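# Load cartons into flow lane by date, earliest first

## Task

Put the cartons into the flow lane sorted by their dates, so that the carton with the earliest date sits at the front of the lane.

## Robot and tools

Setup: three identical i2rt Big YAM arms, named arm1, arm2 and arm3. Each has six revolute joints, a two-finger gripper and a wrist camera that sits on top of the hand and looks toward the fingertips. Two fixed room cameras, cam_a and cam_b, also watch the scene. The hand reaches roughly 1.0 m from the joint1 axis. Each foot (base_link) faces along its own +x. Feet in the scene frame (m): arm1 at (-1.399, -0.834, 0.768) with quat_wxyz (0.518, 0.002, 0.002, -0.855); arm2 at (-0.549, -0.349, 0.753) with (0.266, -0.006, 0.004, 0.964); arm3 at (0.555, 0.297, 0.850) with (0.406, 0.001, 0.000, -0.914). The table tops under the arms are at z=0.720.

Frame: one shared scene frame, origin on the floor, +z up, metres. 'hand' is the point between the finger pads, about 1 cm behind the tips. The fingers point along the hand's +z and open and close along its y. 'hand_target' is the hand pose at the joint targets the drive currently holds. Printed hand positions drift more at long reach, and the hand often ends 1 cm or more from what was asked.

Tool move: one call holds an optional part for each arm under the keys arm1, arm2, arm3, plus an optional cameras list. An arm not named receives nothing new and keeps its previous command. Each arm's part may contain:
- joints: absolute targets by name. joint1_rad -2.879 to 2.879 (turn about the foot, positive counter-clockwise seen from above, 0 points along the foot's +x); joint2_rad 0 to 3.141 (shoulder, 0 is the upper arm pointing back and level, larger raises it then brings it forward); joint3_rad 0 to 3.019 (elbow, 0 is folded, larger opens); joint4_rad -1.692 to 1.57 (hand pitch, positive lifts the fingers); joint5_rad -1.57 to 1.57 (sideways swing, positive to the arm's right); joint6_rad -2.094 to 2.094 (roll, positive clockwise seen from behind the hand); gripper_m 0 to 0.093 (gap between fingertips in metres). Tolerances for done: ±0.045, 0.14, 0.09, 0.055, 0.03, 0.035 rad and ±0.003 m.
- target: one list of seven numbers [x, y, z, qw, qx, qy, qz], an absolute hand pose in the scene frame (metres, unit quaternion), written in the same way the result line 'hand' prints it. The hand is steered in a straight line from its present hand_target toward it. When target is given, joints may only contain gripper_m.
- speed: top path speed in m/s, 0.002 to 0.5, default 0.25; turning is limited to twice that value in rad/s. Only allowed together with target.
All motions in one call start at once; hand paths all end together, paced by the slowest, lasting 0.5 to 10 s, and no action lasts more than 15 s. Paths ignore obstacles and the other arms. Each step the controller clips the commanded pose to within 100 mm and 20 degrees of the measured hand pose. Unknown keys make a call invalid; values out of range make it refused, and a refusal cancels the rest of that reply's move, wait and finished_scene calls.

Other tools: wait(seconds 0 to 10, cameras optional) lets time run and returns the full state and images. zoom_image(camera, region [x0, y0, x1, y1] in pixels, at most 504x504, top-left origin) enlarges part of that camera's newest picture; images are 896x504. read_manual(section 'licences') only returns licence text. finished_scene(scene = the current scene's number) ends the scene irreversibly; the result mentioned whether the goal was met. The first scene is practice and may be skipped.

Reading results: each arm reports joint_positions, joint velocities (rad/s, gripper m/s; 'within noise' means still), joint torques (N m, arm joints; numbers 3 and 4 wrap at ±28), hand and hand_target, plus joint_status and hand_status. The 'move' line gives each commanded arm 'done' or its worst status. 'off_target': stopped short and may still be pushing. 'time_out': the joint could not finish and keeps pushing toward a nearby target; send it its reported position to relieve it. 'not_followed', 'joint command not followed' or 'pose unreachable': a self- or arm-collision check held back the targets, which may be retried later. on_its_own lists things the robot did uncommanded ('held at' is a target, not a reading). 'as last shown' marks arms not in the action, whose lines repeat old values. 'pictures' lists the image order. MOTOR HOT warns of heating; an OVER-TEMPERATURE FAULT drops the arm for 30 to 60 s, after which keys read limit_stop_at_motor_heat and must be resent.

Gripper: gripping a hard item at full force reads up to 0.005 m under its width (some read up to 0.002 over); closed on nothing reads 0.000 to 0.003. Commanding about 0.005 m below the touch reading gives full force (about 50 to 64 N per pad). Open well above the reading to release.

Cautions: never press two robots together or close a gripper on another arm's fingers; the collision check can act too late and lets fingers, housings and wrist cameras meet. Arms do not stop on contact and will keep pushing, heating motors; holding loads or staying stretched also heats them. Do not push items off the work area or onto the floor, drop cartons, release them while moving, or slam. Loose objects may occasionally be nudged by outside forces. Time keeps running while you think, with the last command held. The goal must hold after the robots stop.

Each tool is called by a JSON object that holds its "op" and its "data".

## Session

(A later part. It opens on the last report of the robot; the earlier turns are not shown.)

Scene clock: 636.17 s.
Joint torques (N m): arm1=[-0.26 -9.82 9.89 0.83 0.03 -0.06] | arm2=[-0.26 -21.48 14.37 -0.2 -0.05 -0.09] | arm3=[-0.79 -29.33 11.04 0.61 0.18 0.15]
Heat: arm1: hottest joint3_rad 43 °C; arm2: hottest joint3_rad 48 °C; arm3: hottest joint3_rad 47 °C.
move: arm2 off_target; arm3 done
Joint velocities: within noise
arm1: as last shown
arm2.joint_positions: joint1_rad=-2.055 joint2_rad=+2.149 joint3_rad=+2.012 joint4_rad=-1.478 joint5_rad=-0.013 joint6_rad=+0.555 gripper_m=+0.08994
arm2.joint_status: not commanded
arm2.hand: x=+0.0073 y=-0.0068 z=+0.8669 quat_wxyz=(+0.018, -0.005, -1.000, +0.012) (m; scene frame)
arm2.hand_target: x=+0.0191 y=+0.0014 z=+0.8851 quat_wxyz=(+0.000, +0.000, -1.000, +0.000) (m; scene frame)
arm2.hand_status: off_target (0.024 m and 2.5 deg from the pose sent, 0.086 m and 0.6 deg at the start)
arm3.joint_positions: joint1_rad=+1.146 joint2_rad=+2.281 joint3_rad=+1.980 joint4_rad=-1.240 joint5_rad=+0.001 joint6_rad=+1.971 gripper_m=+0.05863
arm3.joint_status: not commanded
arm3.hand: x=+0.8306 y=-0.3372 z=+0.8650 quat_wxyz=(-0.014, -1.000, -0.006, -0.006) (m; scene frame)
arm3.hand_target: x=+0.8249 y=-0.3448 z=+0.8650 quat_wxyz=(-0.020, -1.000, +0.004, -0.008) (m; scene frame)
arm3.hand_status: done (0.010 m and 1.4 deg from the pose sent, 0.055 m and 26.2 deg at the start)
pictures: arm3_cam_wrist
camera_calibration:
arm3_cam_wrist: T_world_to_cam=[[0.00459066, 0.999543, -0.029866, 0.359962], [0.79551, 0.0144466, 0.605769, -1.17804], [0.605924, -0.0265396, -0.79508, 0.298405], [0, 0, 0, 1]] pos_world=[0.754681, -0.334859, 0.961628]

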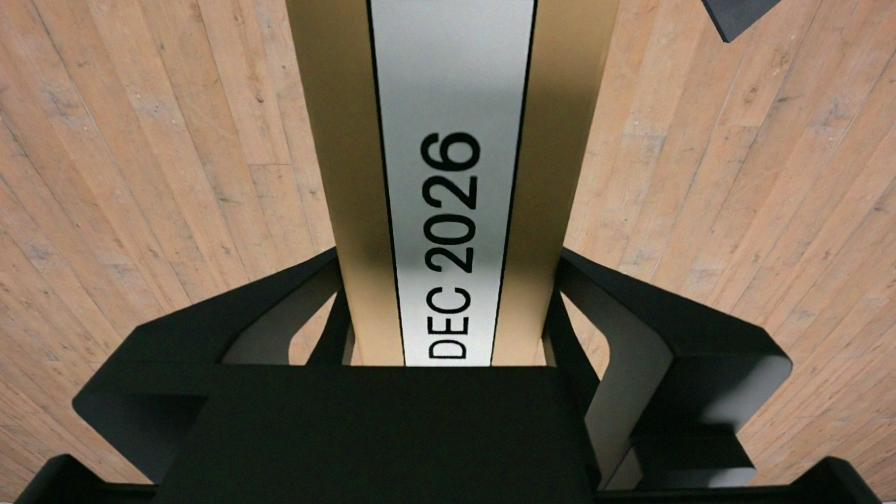

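{"op": "move", "data": {"arm3": {"target": [0.825, -0.336, 0.832, -0.012, -0.9999, 0.0044, -0.004], "speed": 0.2}, "arm2": {"target": [-0.25, -0.01, 0.91, 0, 0, 1, 0], "speed": 0.25}, "cameras": ["arm3_cam_wrist"]}}

Scene clock: 641.03 s.
Joint torques (N m): arm1=[-0.38 -9.82 9.92 0.81 0.02 -0.05] | arm2=[0.15 -12.22 8.55 0.73 0.12 0.09] | arm3=[-0.62 -28.45 10.65 0.57 0.22 0.14]
Heat: arm1: hottest joint3_rad 43 °C; arm2: hottest joint3_rad 48 °C; arm3: hottest joint3_rad 47 °C.
move: arm2 done; arm3 done
Joint velocities: within noise
arm1: as last shown
arm2.joint_positions: joint1_rad=-1.767 joint2_rad=+1.554 joint3_rad=+1.289 joint4_rad=-1.297 joint5_rad=-0.017 joint6_rad=+0.828 gripper_m=+0.08994
arm2.joint_status: not commanded
arm2.hand: x=-0.2471 y=-0.0091 z=+0.9161 quat_wxyz=(-0.001, +0.004, -1.000, -0.003) (m; scene frame)
arm2.hand_target: x=-0.2500 y=-0.0100 z=+0.9100 quat_wxyz=(+0.000, +0.000, -1.000, +0.000) (m; scene frame)
arm2.hand_status: done (0.007 m and 0.5 deg from the pose sent, 0.261 m and 2.5 deg at the start)
arm3.joint_positions: joint1_rad=+1.146 joint2_rad=+2.296 joint3_rad=+1.931 joint4_rad=-1.185 joint5_rad=+0.002 joint6_rad=+1.976 gripper_m=+0.05863
arm3.joint_status: not commanded
arm3.hand: x=+0.8281 y=-0.3314 z=+0.8372 quat_wxyz=(-0.010, -1.000, -0.003, -0.004) (m; scene frame)
arm3.hand_target: x=+0.8249 y=-0.3359 z=+0.8321 quat_wxyz=(-0.012, -1.000, +0.004, -0.004) (m; scene frame)
arm3.hand_status: done (0.008 m and 0.9 deg from the pose sent, 0.034 m and 1.2 deg at the start)
pictures: arm3_cam_wrist
camera_calibration:
arm3_cam_wrist: T_world_to_cam=[[0.0101815, 0.999707, -0.0219468, 0.342215], [0.797764, 0.00511184, 0.602948, -1.16191], [0.602884, -0.0236473, -0.797478, 0.283574], [0, 0, 0, 1]] pos_world=[0.752486, -0.32947, 0.934228]

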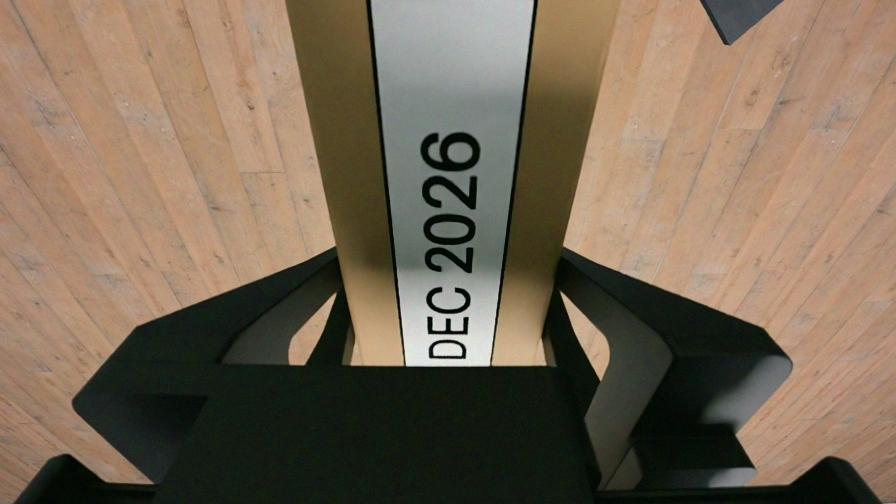

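{"op": "move", "data": {"arm3": {"target": [0.825, -0.331, 0.806, -0.010, -0.9999, 0.0044, -0.004], "speed": 0.15}, "arm2": {"joints": {"joint1_rad": 1.9, "joint2_rad": 1.40, "joint3_rad": 1.35, "joint4_rad": -1.45, "joint5_rad": 0, "joint6_rad": -0.388, "gripper_m": 0.092}}, "cameras": ["arm3_cam_wrist", "arm2_cam_wrist"]}}

Scene clock: 646.67 s.
Joint torques (N m): arm1=[-0.38 -9.88 9.89 0.8 0.03 -0.05] | arm2=[0.32 -10.58 13.15 0.02 -0.05 -0.11] | arm3=[-0.32 -28.86 10.51 0.54 0.15 0.14]
Heat: arm1: hottest joint3_rad 43 °C; arm2: hottest joint3_rad 48 °C; arm3: hottest joint3_rad 47 °C.
move: arm2 done; arm3 done
Joint velocities: within noise
arm1: as last shown
arm2.joint_positions: joint1_rad=+1.895 joint2_rad=+1.404 joint3_rad=+1.312 joint4_rad=-1.442 joint5_rad=+0.000 joint6_rad=-0.379 gripper_m=+0.09199
arm2.joint_status: all done
arm2.hand: x=-0.6399 y=-0.7522 z=+0.9913 quat_wxyz=(+0.016, +0.647, +0.762, -0.018) (m; scene frame)
arm2.hand_target: x=-0.6398 y=-0.7599 z=+1.0079 quat_wxyz=(+0.024, +0.641, +0.766, -0.033) (m; scene frame)
arm2.hand_status: not commanded
arm3.joint_positions: joint1_rad=+1.146 joint2_rad=+2.320 joint3_rad=+1.894 joint4_rad=-1.132 joint5_rad=+0.002 joint6_rad=+1.979 gripper_m=+0.05863
arm3.joint_status: not commanded
arm3.hand: x=+0.8259 y=-0.3263 z=+0.8081 quat_wxyz=(-0.006, -1.000, -0.002, -0.003) (m; scene frame)
arm3.hand_target: x=+0.8249 y=-0.3309 z=+0.8060 quat_wxyz=(-0.010, -1.000, +0.004, -0.004) (m; scene frame)
arm3.hand_status: done (0.005 m and 0.9 deg from the pose sent, 0.031 m and 0.8 deg at the start)
pictures: arm2_cam_wrist, arm3_cam_wrist
camera_calibration:
arm2_cam_wrist: T_world_to_cam=[[-0.985866, -0.166457, 0.0189798, -0.776844], [-0.131781, 0.840428, 0.525656, 0.0346837], [-0.10345, 0.515725, -0.850486, 1.28766], [0, 0, 0, 1]] pos_world=[-0.628085, -0.822538, 1.09165]
arm3_cam_wrist: T_world_to_cam=[[0.0127751, 0.999821, -0.0139527, 0.32786], [0.79991, -0.00184597, 0.600116, -1.14431], [0.599983, -0.0188274, -0.799791, 0.267616], [0, 0, 0, 1]] pos_world=[0.750588, -0.324875, 0.905328]

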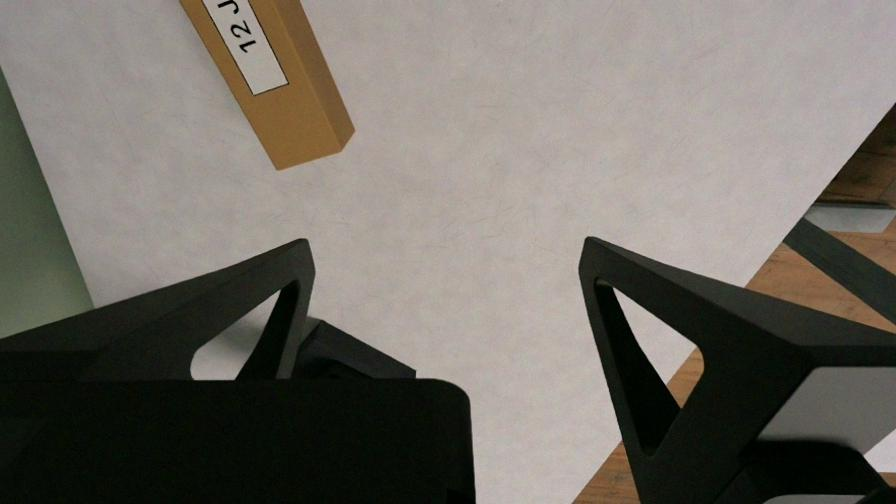

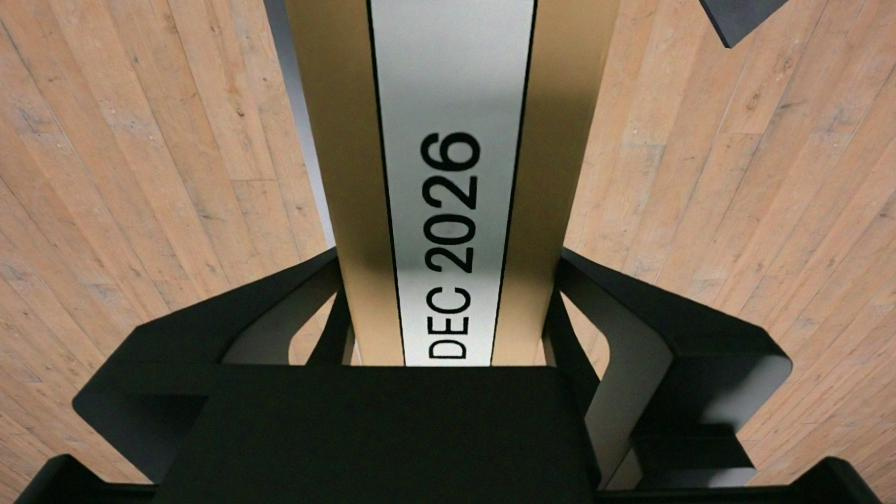

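{"op": "zoom_image", "data": {"camera": "arm3_cam_wrist", "region": [240, 0, 380, 260]}}

{"op": "zoom_image", "data": {"camera": "arm3_cam_wrist", "region": [520, 0, 680, 260]}}

Scaled by 1.938 from the camera's 896x504 image, which has a finer 1280x720 frame.

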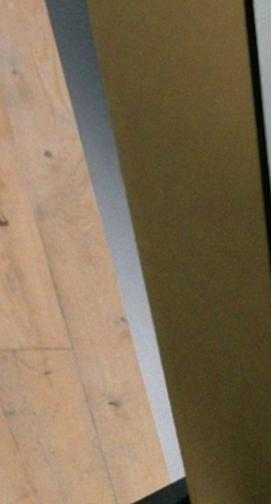

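Scaled by 1.938 from the camera's 896x504 image, which has a finer 1280x720 frame.

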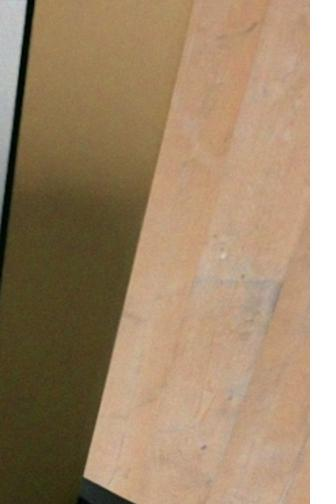

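{"op": "move", "data": {"arm3": {"target": [0.825, -0.336, 0.796, -0.008, -1.0, 0.0044, -0.003], "speed": 0.1}, "cameras": ["arm3_cam_wrist"]}}

Scene clock: 657.47 s.
Joint torques (N m): arm1=[-0.38 -9.88 9.89 0.79 0.03 -0.05] | arm2=[0.38 -10.52 13.14 0.03 -0.05 -0.11] | arm3=[-0.62 -28.63 12.31 0.53 0.16 0.12]
Heat: arm1: hottest joint3_rad 43 °C; arm2: hottest joint3_rad 49 °C; arm3: hottest joint3_rad 47 °C.
move: arm3 off_target
Joint velocities: within noise
arm1, arm2: as last shown
arm2.hand: x=-0.6399 y=-0.7521 z=+0.9913 quat_wxyz=(+0.016, +0.647, +0.762, -0.017) (m; scene frame)
arm3.joint_positions: joint1_rad=+1.146 joint2_rad=+2.345 joint3_rad=+1.894 joint4_rad=-1.132 joint5_rad=+0.002 joint6_rad=+1.979 gripper_m=+0.05863
arm3.joint_status: not commanded
arm3.hand: x=+0.8241 y=-0.3221 z=+0.7915 quat_wxyz=(+0.006, -1.000, -0.002, +0.002) (m; scene frame)
arm3.hand_target: x=+0.8248 y=-0.3356 z=+0.7963 quat_wxyz=(-0.008, -1.000, +0.004, -0.003) (m; scene frame)
arm3.hand_status: off_target (0.015 m and 1.8 deg from the pose sent, 0.015 m and 0.7 deg at the start)
pictures: arm3_cam_wrist
camera_calibration:
arm3_cam_wrist: T_world_to_cam=[[0.0127073, 0.999879, 0.0089814, 0.305424], [0.805887, -0.0155583, 0.591865, -1.13581], [0.591933, -0.000283013, -0.805987, 0.273111], [0, 0, 0, 1]] pos_world=[0.74979, -0.322981, 0.889627]

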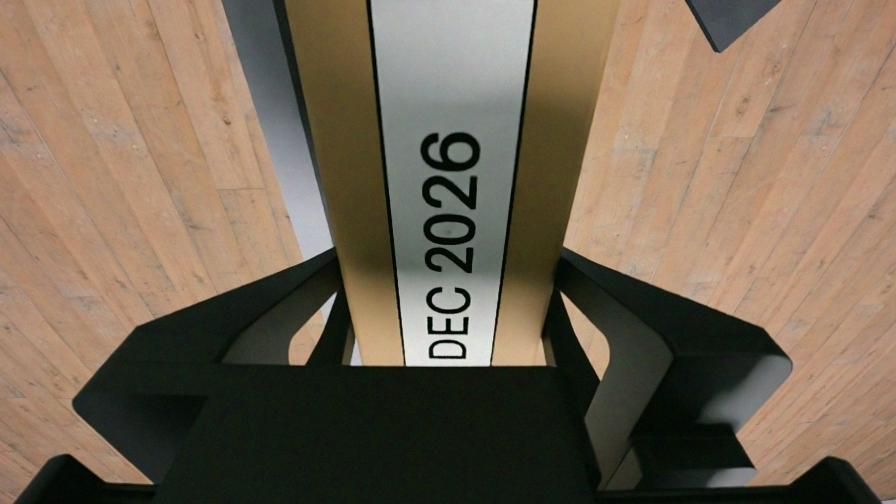

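{"op": "zoom_image", "data": {"camera": "arm3_cam_wrist", "region": [210, 0, 370, 260]}}

Scaled by 1.938 from the camera's 896x504 image, which has a finer 1280x720 frame.

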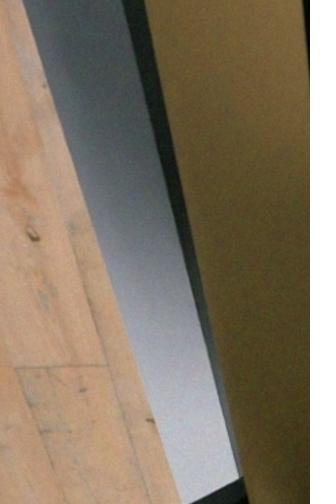

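{"op": "move", "data": {"arm3": {"target": [0.825, -0.338, 0.835, -0.012, -1.0, 0.0044, -0.004], "speed": 0.2}, "cameras": []}}

{"op": "move", "data": {"arm3": {"target": [0.825, -0.337, 0.792, -0.008, -1.0, 0.0044, -0.003], "speed": 0.15}, "cameras": ["arm3_cam_wrist"]}}

Scene clock: 671.50 s.
Joint torques (N m): arm1=[-0.38 -9.82 9.91 0.79 0.03 -0.06] | arm2=[0.26 -10.52 13.12 0.02 -0.05 -0.11] | arm3=[-0.62 -32.56 13.89 -0.64 0.14 0.19]
Heat: arm1: hottest joint3_rad 44 °C; arm2: hottest joint3_rad 49 °C; arm3: hottest joint3_rad 48 °C.
move: arm3 off_target
Joint velocities: within noise
arm1.joint_positions: joint1_rad=+0.814 joint2_rad=+1.201 joint3_rad=+1.394 joint4_rad=-1.402 joint5_rad=+0.001 joint6_rad=+0.009 gripper_m=+0.08996
arm1.joint_status: not commanded
arm1.hand: x=-1.2661 y=-1.2238 z=+1.1175 quat_wxyz=(-0.146, -0.575, -0.799, +0.101) (m; scene frame)
arm1.hand_target: x=-1.2710 y=-1.2267 z=+1.1206 quat_wxyz=(-0.149, -0.577, -0.796, +0.105) (m; scene frame)
arm1.hand_status: not commanded
arm2: as last shown
arm3.joint_positions: joint1_rad=+1.146 joint2_rad=+2.340 joint3_rad=+1.894 joint4_rad=-1.160 joint5_rad=+0.003 joint6_rad=+1.973 gripper_m=+0.05863
arm3.joint_status: not commanded
arm3.hand: x=+0.8216 y=-0.3169 z=+0.7952 quat_wxyz=(+0.016, -1.000, -0.005, +0.007) (m; scene frame)
arm3.hand_target: x=+0.8244 y=-0.3366 z=+0.8351 quat_wxyz=(-0.012, -1.000, +0.004, -0.004) (m; scene frame)
arm3.hand_status: off_target (0.045 m and 3.6 deg from the pose sent, 0.046 m and 2.3 deg at the start)
pictures: none
No camera images: "cameras" was empty.

Scene clock: 672.73 s.
Joint torques (N m): arm1=[-0.38 -9.82 9.89 0.8 0.03 -0.06] | arm2=[0.32 -10.46 13.14 0.01 -0.05 -0.11] | arm3=[-0.5 -28.51 12.57 0.55 0.1 0.16]
Heat: arm1: hottest joint3_rad 44 °C; arm2: hottest joint3_rad 49 °C; arm3: hottest joint3_rad 48 °C.
move: arm3 off_target
Joint velocities: within noise
arm1, arm2: as last shown
arm3.joint_positions: joint1_rad=+1.146 joint2_rad=+2.349 joint3_rad=+1.894 joint4_rad=-1.127 joint5_rad=+0.003 joint6_rad=+1.975 gripper_m=+0.05863
arm3.joint_status: not commanded
arm3.hand: x=+0.8242 y=-0.3228 z=+0.7893 quat_wxyz=(+0.005, -1.000, -0.003, +0.003) (m; scene frame)
arm3.hand_target: x=+0.8248 y=-0.3366 z=+0.7923 quat_wxyz=(-0.008, -1.000, +0.004, -0.003) (m; scene frame)
arm3.hand_status: off_target (0.014 m and 1.8 deg from the pose sent, 0.021 m and 3.2 deg at the start)
pictures: arm3_cam_wrist
camera_calibration:
arm3_cam_wrist: T_world_to_cam=[[0.00882195, 0.999939, 0.00668038, 0.311111], [0.806256, -0.0110646, 0.591463, -1.133], [0.591501, 0.000168239, -0.806304, 0.271949], [0, 0, 0, 1]] pos_world=[0.749888, -0.323674, 0.887325]

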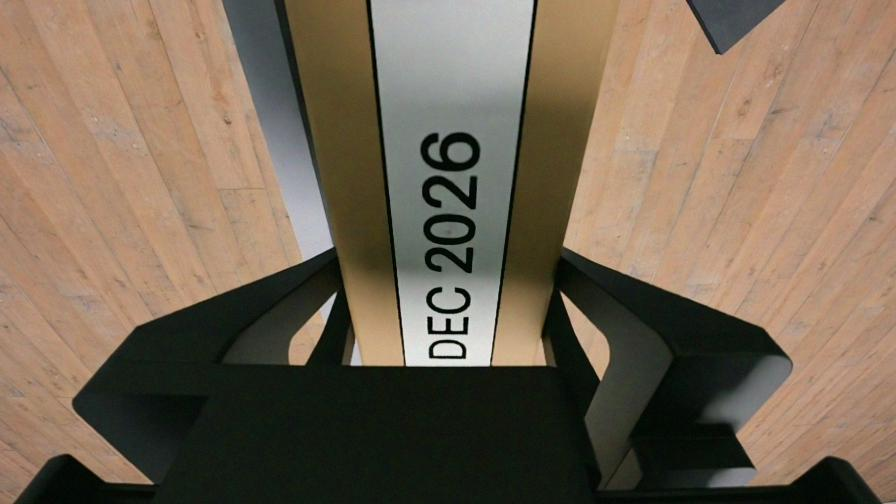

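{"op": "move", "data": {"arm3": {"target": [0.825, -0.343, 0.90, -0.014, -1.0, 0.0044, -0.005], "speed": 0.2}, "cameras": []}}

{"op": "move", "data": {"arm3": {"target": [0.825, -0.338, 0.808, -0.010, -1.0, 0.0044, -0.004], "speed": 0.15}, "cameras": ["arm3_cam_wrist"]}}

Scene clock: 681.40 s.
Joint torques (N m): arm1=[-0.44 -9.82 9.91 0.79 0.03 -0.06] | arm2=[0.32 -10.52 13.14 0.02 -0.05 -0.11] | arm3=[-0.79 -30.68 15.34 -0.18 0.11 0.14]
Heat: arm1: hottest joint3_rad 44 °C; arm2: hottest joint3_rad 50 °C; arm3: hottest joint3_rad 48 °C.
move: arm3 off_target
Joint velocities: within noise
arm1, arm2: as last shown
arm3.joint_positions: joint1_rad=+1.145 joint2_rad=+2.268 joint3_rad=+1.975 joint4_rad=-1.306 joint5_rad=+0.004 joint6_rad=+1.974 gripper_m=+0.05863
arm3.joint_status: not commanded
arm3.hand: x=+0.8229 y=-0.3227 z=+0.8718 quat_wxyz=(+0.012, -1.000, -0.004, +0.006) (m; scene frame)
arm3.hand_target: x=+0.8243 y=-0.3416 z=+0.9003 quat_wxyz=(-0.014, -1.000, +0.004, -0.005) (m; scene frame)
arm3.hand_status: off_target (0.035 m and 3.4 deg from the pose sent, 0.113 m and 2.5 deg at the start)
pictures: none
No camera images: "cameras" was empty.

Scene clock: 682.93 s.
Joint torques (N m): arm1=[-0.32 -9.82 9.89 0.8 0.02 -0.06] | arm2=[0.26 -10.52 13.14 0.03 -0.04 -0.11] | arm3=[-0.44 -30.27 11 0.43 0.07 0.13]
Heat: arm1: hottest joint3_rad 44 °C; arm2: hottest joint3_rad 50 °C; arm3: hottest joint3_rad 48 °C.
move: arm3 off_target
Joint velocities: within noise
arm1, arm2: as last shown
arm3.joint_positions: joint1_rad=+1.145 joint2_rad=+2.348 joint3_rad=+1.922 joint4_rad=-1.150 joint5_rad=+0.004 joint6_rad=+1.975 gripper_m=+0.05863
arm3.joint_status: not commanded
arm3.hand: x=+0.8257 y=-0.3286 z=+0.7995 quat_wxyz=(+0.002, -1.000, -0.003, +0.002) (m; scene frame)
arm3.hand_target: x=+0.8248 y=-0.3379 z=+0.8081 quat_wxyz=(-0.010, -1.000, +0.004, -0.004) (m; scene frame)
arm3.hand_status: off_target (0.013 m and 1.7 deg from the pose sent, 0.066 m and 3.0 deg at the start)
pictures: arm3_cam_wrist
camera_calibration:
arm3_cam_wrist: T_world_to_cam=[[0.00961757, 0.999953, 0.00111559, 0.320632], [0.805335, -0.00840703, 0.592761, -1.13982], [0.592742, -0.0048025, -0.805378, 0.275946], [0, 0, 0, 1]] pos_world=[0.751288, -0.328874, 0.897524]

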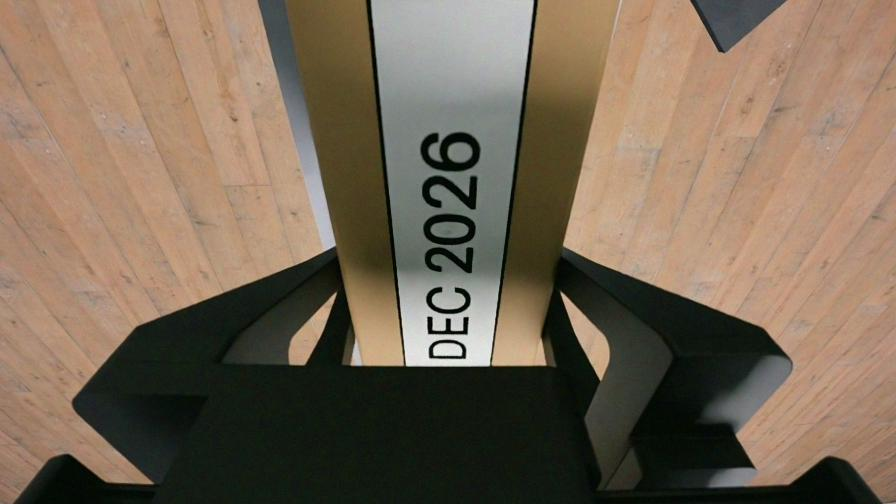

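{"op": "move", "data": {"arm3": {"target": [0.825, -0.346, 0.782, -0.012, -1.0, 0.0044, -0.005], "speed": 0.1}, "cameras": ["arm3_cam_wrist"]}}

Scene clock: 688.07 s.
Joint torques (N m): arm1=[-0.38 -9.76 9.91 0.8 0.02 -0.06] | arm2=[0.32 -10.52 13.14 0.02 -0.05 -0.11] | arm3=[-0.67 -29.16 12.55 0.51 -0.01 0.11]
Heat: arm1: hottest joint3_rad 44 °C; arm2: hottest joint3_rad 50 °C; arm3: hottest joint3_rad 48 °C.
move: arm3 off_target
Joint velocities: within noise
arm1, arm2: as last shown
arm3.joint_positions: joint1_rad=+1.144 joint2_rad=+2.382 joint3_rad=+1.922 joint4_rad=-1.116 joint5_rad=+0.006 joint6_rad=+1.975 gripper_m=+0.05863
arm3.joint_status: not commanded
arm3.hand: x=+0.8260 y=-0.3307 z=+0.7773 quat_wxyz=(+0.001, -1.000, -0.003, +0.003) (m; scene frame)
arm3.hand_target: x=+0.8247 y=-0.3456 z=+0.7824 quat_wxyz=(-0.012, -1.000, +0.004, -0.005) (m; scene frame)
arm3.hand_status: off_target (0.016 m and 1.9 deg from the pose sent, 0.025 m and 2.0 deg at the start)
pictures: arm3_cam_wrist
camera_calibration:
arm3_cam_wrist: T_world_to_cam=[[0.0103886, 0.999946, -0.000314823, 0.323224], [0.806182, -0.00818928, 0.591612, -1.12656], [0.591577, -0.00639982, -0.806223, 0.258905], [0, 0, 0, 1]] pos_world=[0.751689, -0.330775, 0.875321]

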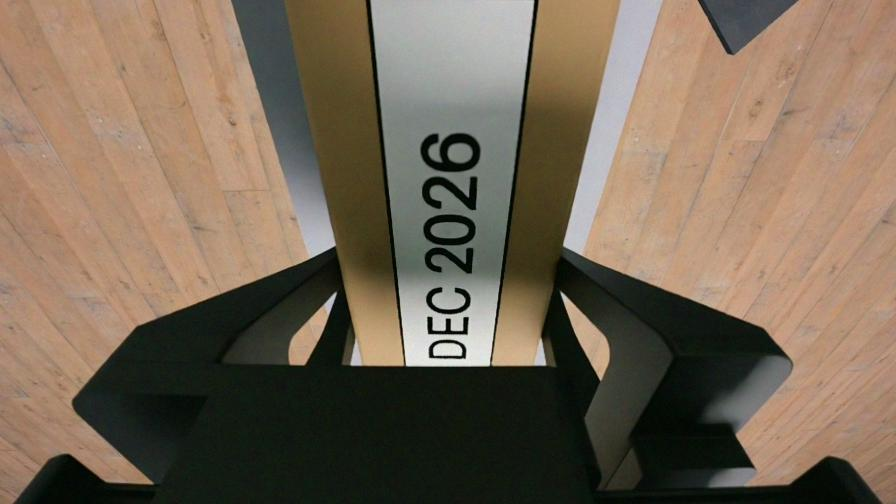

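{"op": "move", "data": {"cameras": ["cam_b"]}}

{"op": "zoom_image", "data": {"camera": "cam_b", "region": [440, 170, 560, 260]}}

Scene clock: 699.90 s.
Joint torques (N m): arm1=[-0.26 -9.82 9.88 0.81 0.02 -0.06] | arm2=[0.32 -10.58 13.15 0.03 -0.04 -0.11] | arm3=[-0.79 -28.98 12.62 0.47 -0.01 0.11]
Heat: arm1: hottest joint3_rad 44 °C; arm2: hottest joint3_rad 51 °C; arm3: hottest joint3_rad 48 °C.
Joint velocities: within noise
arm1.joint_positions: joint1_rad=+0.814 joint2_rad=+1.201 joint3_rad=+1.394 joint4_rad=-1.402 joint5_rad=+0.001 joint6_rad=+0.009 gripper_m=+0.08996
arm1.joint_status: not commanded
arm1.hand: x=-1.2661 y=-1.2238 z=+1.1175 quat_wxyz=(-0.146, -0.575, -0.799, +0.101) (m; scene frame)
arm1.hand_target: x=-1.2710 y=-1.2267 z=+1.1206 quat_wxyz=(-0.149, -0.577, -0.796, +0.105) (m; scene frame)
arm1.hand_status: not commanded
arm2.joint_positions: joint1_rad=+1.895 joint2_rad=+1.404 joint3_rad=+1.312 joint4_rad=-1.442 joint5_rad=+0.000 joint6_rad=-0.379 gripper_m=+0.09199
arm2.joint_status: not commanded
arm2.hand: x=-0.6399 y=-0.7521 z=+0.9913 quat_wxyz=(+0.016, +0.647, +0.762, -0.017) (m; scene frame)
arm2.hand_target: x=-0.6398 y=-0.7599 z=+1.0079 quat_wxyz=(+0.024, +0.641, +0.766, -0.033) (m; scene frame)
arm2.hand_status: not commanded
arm3.joint_positions: joint1_rad=+1.144 joint2_rad=+2.382 joint3_rad=+1.922 joint4_rad=-1.116 joint5_rad=+0.006 joint6_rad=+1.975 gripper_m=+0.05863
arm3.joint_status: not commanded
arm3.hand: x=+0.8260 y=-0.3307 z=+0.7773 quat_wxyz=(+0.001, -1.000, -0.003, +0.003) (m; scene frame)
arm3.hand_target: x=+0.8247 y=-0.3456 z=+0.7824 quat_wxyz=(-0.012, -1.000, +0.004, -0.005) (m; scene frame)
arm3.hand_status: off_target (0.016 m and 1.9 deg from the pose sent, 0.025 m and 2.0 deg at the start)
pictures: cam_b

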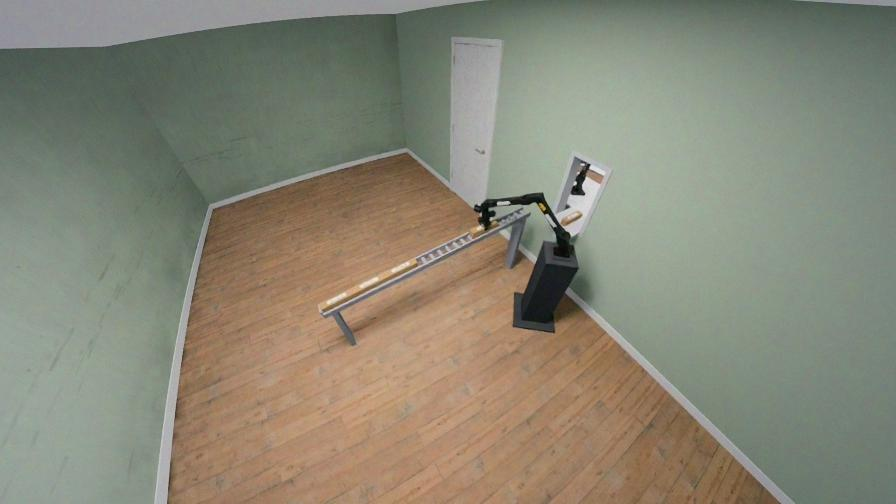

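Scaled by 4.200 from the camera's 896x504 image, which has a finer 1280x720 frame.

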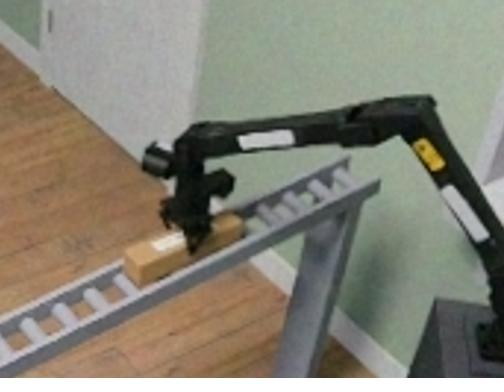

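{"op": "move", "data": {"arm3": {"target": [0.825, -0.348, 0.771, -0.014, -1.0, 0.0044, -0.005], "speed": 0.1}, "cameras": ["arm3_cam_wrist", "cam_b"]}}

{"op": "zoom_image", "data": {"camera": "cam_b", "region": [460, 190, 540, 250]}}

Scene clock: 707.13 s.
Joint torques (N m): arm1=[-0.38 -9.93 9.88 0.81 0.03 -0.06] | arm2=[0.32 -10.52 13.15 0.02 -0.04 -0.11] | arm3=[-0.85 -27.75 12.67 0.76 0.02 0.08]
Heat: arm1: hottest joint3_rad 44 °C; arm2: hottest joint3_rad 51 °C; arm3: hottest joint3_rad 48 °C.
move: arm3 off_target
Joint velocities: within noise
arm1, arm2: as last shown
arm3.joint_positions: joint1_rad=+1.144 joint2_rad=+2.382 joint3_rad=+1.922 joint4_rad=-1.102 joint5_rad=+0.006 joint6_rad=+1.976 gripper_m=+0.05863
arm3.joint_status: not commanded
arm3.hand: x=+0.8273 y=-0.3337 z=+0.7773 quat_wxyz=(-0.005, -1.000, -0.002, +0.000) (m; scene frame)
arm3.hand_target: x=+0.8247 y=-0.3475 z=+0.7713 quat_wxyz=(-0.014, -1.000, +0.004, -0.005) (m; scene frame)
arm3.hand_status: off_target (0.016 m and 1.4 deg from the pose sent, 0.018 m and 2.1 deg at the start)
pictures: arm3_cam_wrist, cam_b
camera_calibration:
arm3_cam_wrist: T_world_to_cam=[[0.0112275, 0.999859, -0.0124945, 0.33491], [0.803036, -0.00157044, 0.595928, -1.12619], [0.595824, -0.0167243, -0.802941, 0.248598], [0, 0, 0, 1]] pos_world=[0.752488, -0.332474, 0.874921]

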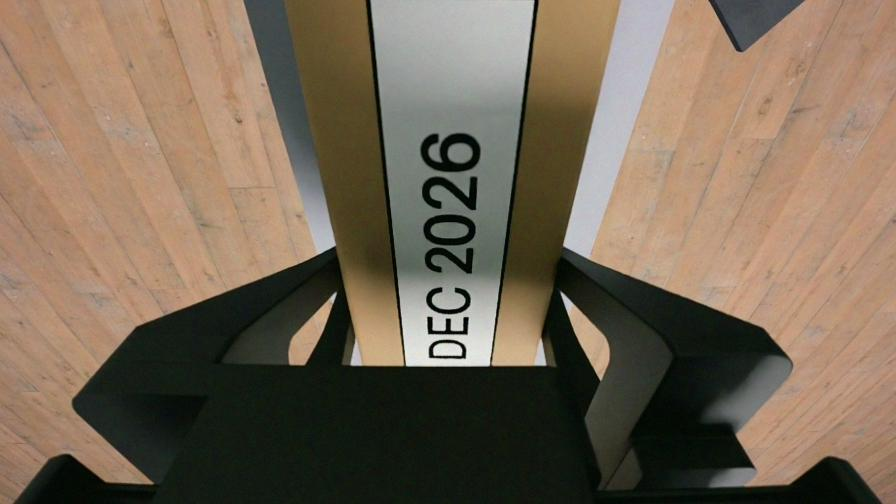

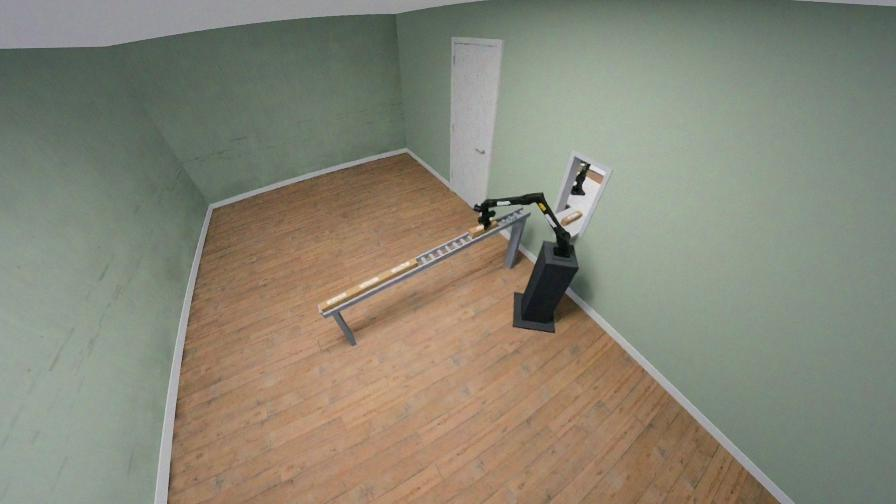

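Scaled by 6.300 from the camera's 896x504 image, which has a finer 1280x720 frame.

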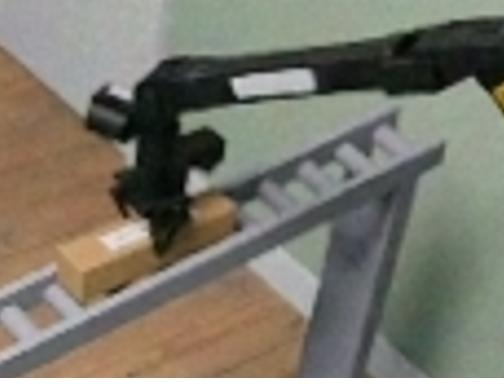

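{"op": "move", "data": {"arm3": {"target": [0.825, -0.344, 0.766, -0.012, -0.9993, 0.0044, 0.030], "speed": 0.1}, "cameras": ["arm3_cam_wrist", "cam_b"]}}

{"op": "zoom_image", "data": {"camera": "cam_b", "region": [460, 190, 540, 250]}}

Scene clock: 719.13 s.
Joint torques (N m): arm1=[-0.38 -9.82 9.89 0.81 0.03 -0.05] | arm2=[0.32 -10.52 13.12 0.03 -0.04 -0.11] | arm3=[0.62 -26.93 13.93 -0.06 0.13 0.15]
Heat: arm1: hottest joint3_rad 44 °C; arm2: hottest joint3_rad 51 °C; arm3: hottest joint3_rad 49 °C.
move: arm3 off_target
Joint velocities: within noise
arm1, arm2: as last shown
arm3.joint_positions: joint1_rad=+1.144 joint2_rad=+2.394 joint3_rad=+1.927 joint4_rad=-1.113 joint5_rad=+0.067 joint6_rad=+1.987 gripper_m=+0.05863
arm3.joint_status: not commanded
arm3.hand: x=+0.8164 y=-0.3351 z=+0.7712 quat_wxyz=(-0.009, -0.999, +0.003, +0.032) (m; scene frame)
arm3.hand_target: x=+0.8247 y=-0.3434 z=+0.7661 quat_wxyz=(-0.012, -0.999, +0.004, +0.030) (m; scene frame)
arm3.hand_status: off_target (0.013 m and 0.4 deg from the pose sent, 0.015 m and 3.6 deg at the start)
pictures: arm3_cam_wrist, cam_b
camera_calibration:
arm3_cam_wrist: T_world_to_cam=[[0.0215425, 0.999526, -0.0219957, 0.335129], [0.839113, -0.0061155, 0.543923, -1.10477], [0.543531, -0.0301743, -0.838846, 0.316078], [0, 0, 0, 1]] pos_world=[0.748006, -0.332189, 0.873421]

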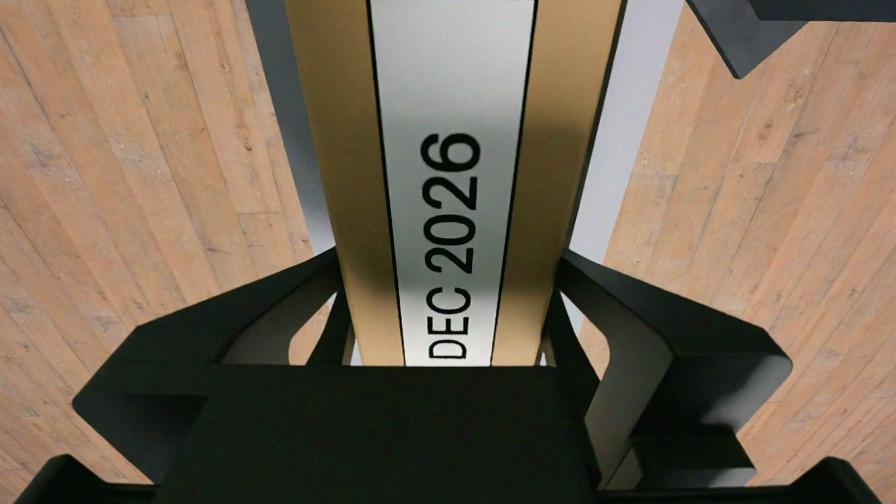

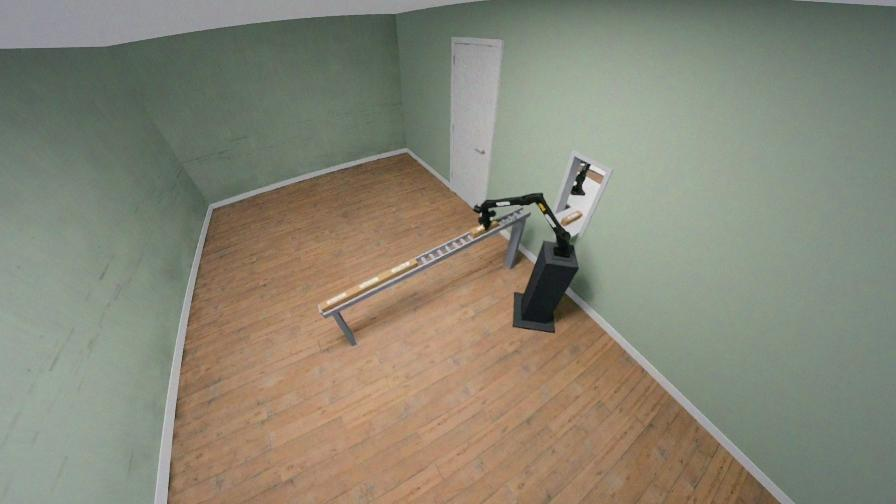

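Scaled by 6.300 from the camera's 896x504 image, which has a finer 1280x720 frame.

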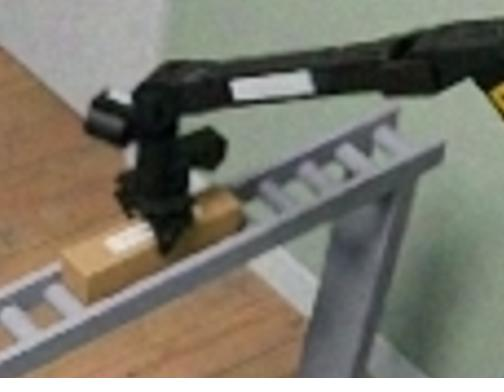

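{"op": "move", "data": {"arm3": {"joints": {"gripper_m": 0.07}}, "cameras": ["arm3_cam_wrist", "cam_b"]}}

{"op": "zoom_image", "data": {"camera": "cam_b", "region": [300, 190, 540, 330]}}

Scene clock: 724.00 s.
Joint torques (N m): arm1=[-0.32 -9.88 9.92 0.8 0.03 -0.06] | arm2=[0.32 -10.52 13.14 0.02 -0.05 -0.11] | arm3=[0.79 -27.05 13.6 -0.03 0.16 0.15]
Heat: arm1: hottest joint3_rad 44 °C; arm2: hottest joint3_rad 52 °C; arm3: hottest joint3_rad 49 °C.
move: arm3 done
Joint velocities: within noise
arm1, arm2: as last shown
arm3.joint_positions: joint1_rad=+1.144 joint2_rad=+2.394 joint3_rad=+1.931 joint4_rad=-1.114 joint5_rad=+0.067 joint6_rad=+1.988 gripper_m=+0.06989
arm3.joint_status: all done
arm3.hand: x=+0.8170 y=-0.3362 z=+0.7723 quat_wxyz=(-0.010, -0.999, +0.003, +0.031) (m; scene frame)
arm3.hand_target: x=+0.8248 y=-0.3434 z=+0.7660 quat_wxyz=(-0.013, -0.999, +0.004, +0.030) (m; scene frame)
arm3.hand_status: not commanded
pictures: arm3_cam_wrist, cam_b
camera_calibration:
arm3_cam_wrist: T_world_to_cam=[[0.0219395, 0.999466, -0.0242205, 0.337768], [0.838306, -0.00519038, 0.545175, -1.10578], [0.544758, -0.032265, -0.837973, 0.314207], [0, 0, 0, 1]] pos_world=[0.748406, -0.33319, 0.874322]

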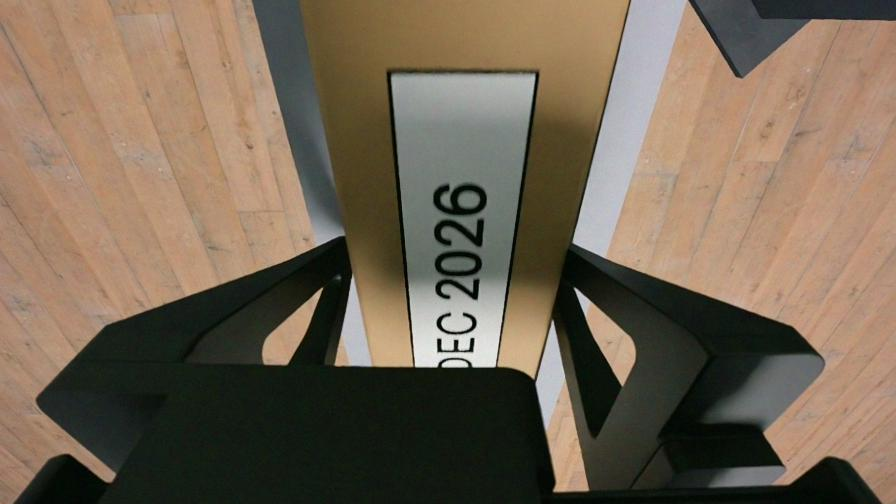

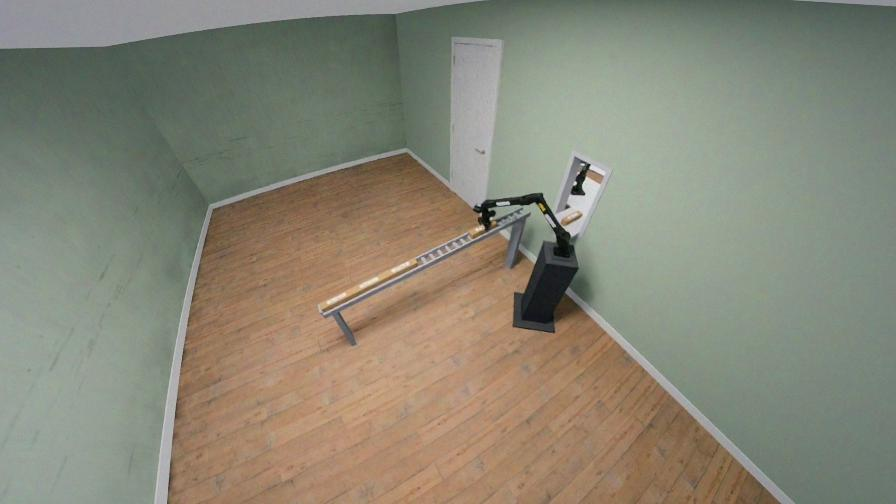

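Scaled by 2.100 from the camera's 896x504 image, which has a finer 1280x720 frame.

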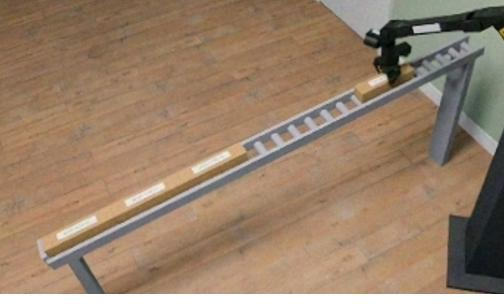

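{"op": "move", "data": {"arm3": {"target": [0.80, -0.33, 0.90, -0.010, -1.0, 0.0044, 0.0], "speed": 0.15}, "arm2": {"joints": {"joint1_rad": 2.262, "joint2_rad": 1.6352, "joint3_rad": 1.3397, "joint4_rad": -1.2753, "joint5_rad": 0, "joint6_rad": -0.309}}, "cameras": ["arm3_cam_wrist", "arm2_cam_wrist", "cam_b"]}}

Scene clock: 732.43 s.
Joint torques (N m): arm1=[-0.32 -9.82 9.88 0.8 0.02 -0.05] | arm2=[-0.73 -13.39 11.7 0.61 -0.04 0.09] | arm3=[-0.62 -28.98 11.17 -0.08 0.01 -0.02]
Heat: arm1: hottest joint3_rad 44 °C; arm2: hottest joint3_rad 52 °C; arm3: hottest joint3_rad 48 °C.
move: arm2 done; arm3 done
Joint velocities: within noise
arm1: as last shown
arm2.joint_positions: joint1_rad=+2.271 joint2_rad=+1.636 joint3_rad=+1.312 joint4_rad=-1.283 joint5_rad=+0.000 joint6_rad=-0.320 gripper_m=+0.09199
arm2.joint_status: all done
arm2.hand: x=-0.4756 y=-0.8089 z=+0.8961 quat_wxyz=(-0.004, +0.518, +0.855, +0.011) (m; scene frame)
arm2.hand_target: x=-0.4780 y=-0.8213 z=+0.9061 quat_wxyz=(+0.007, +0.527, +0.850, -0.002) (m; scene frame)
arm2.hand_status: not commanded
arm3.joint_positions: joint1_rad=+1.118 joint2_rad=+2.206 joint3_rad=+1.931 joint4_rad=-1.279 joint5_rad=+0.013 joint6_rad=+1.964 gripper_m=+0.06993
arm3.joint_status: not commanded
arm3.hand: x=+0.8040 y=-0.3274 z=+0.8957 quat_wxyz=(-0.010, -1.000, +0.005, +0.002) (m; scene frame)
arm3.hand_target: x=+0.7999 y=-0.3300 z=+0.8999 quat_wxyz=(-0.010, -1.000, +0.004, +0.000) (m; scene frame)
arm3.hand_status: done (0.006 m and 0.2 deg from the pose sent, 0.129 m and 3.5 deg at the start)
pictures: arm2_cam_wrist, arm3_cam_wrist, cam_b
camera_calibration:
arm2_cam_wrist: T_world_to_cam=[[-0.884469, -0.466596, -0.0018435, -0.798376], [-0.380617, 0.719192, 0.581286, -0.112066], [-0.2699, 0.514831, -0.813697, 1.1401], [0, 0, 0, 1]] pos_world=[-0.44108, -0.878881, 0.991368]
arm3_cam_wrist: T_world_to_cam=[[0.0253831, 0.999424, -0.0225187, 0.327861], [0.804997, -0.00707846, 0.593237, -1.17906], [0.592736, -0.0331857, -0.804713, 0.356353], [0, 0, 0, 1]] pos_world=[0.729598, -0.324193, 0.99361]

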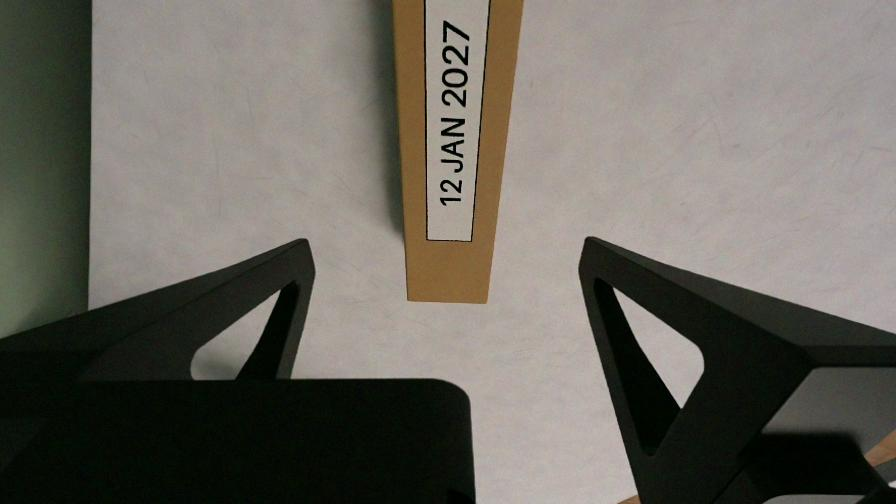

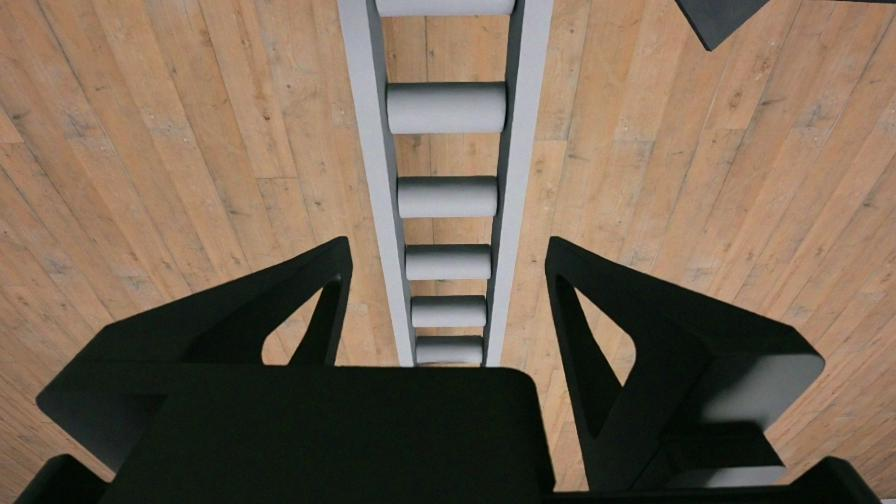

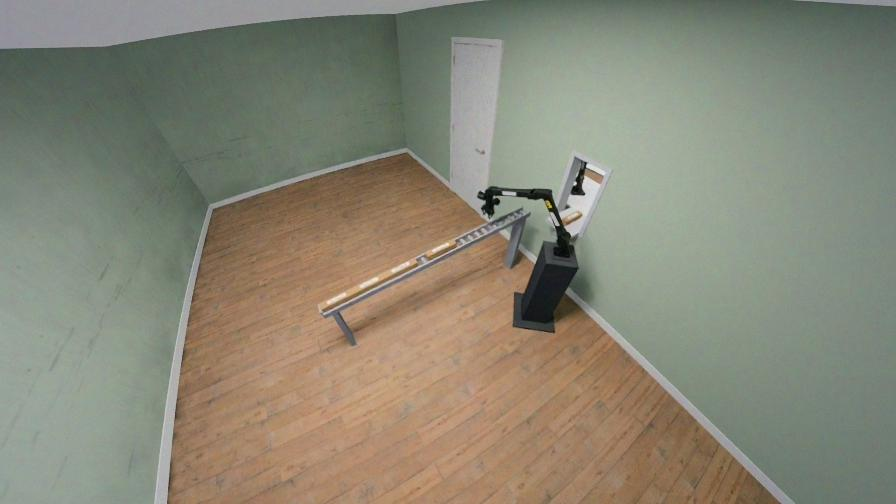

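{"op": "zoom_image", "data": {"camera": "arm3_cam_wrist", "region": [320, 0, 580, 370]}}

{"op": "zoom_image", "data": {"camera": "cam_b", "region": [300, 190, 540, 330]}}

Scaled by 1.362 from the camera's 896x504 image, which has a finer 1280x720 frame.

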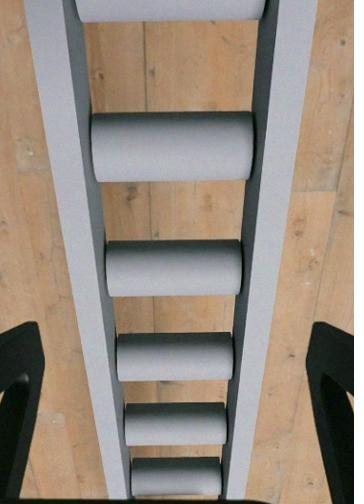

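Scaled by 2.100 from the camera's 896x504 image, which has a finer 1280x720 frame.

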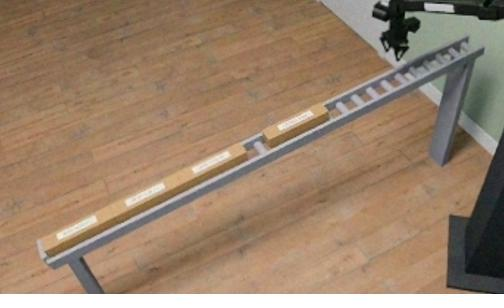

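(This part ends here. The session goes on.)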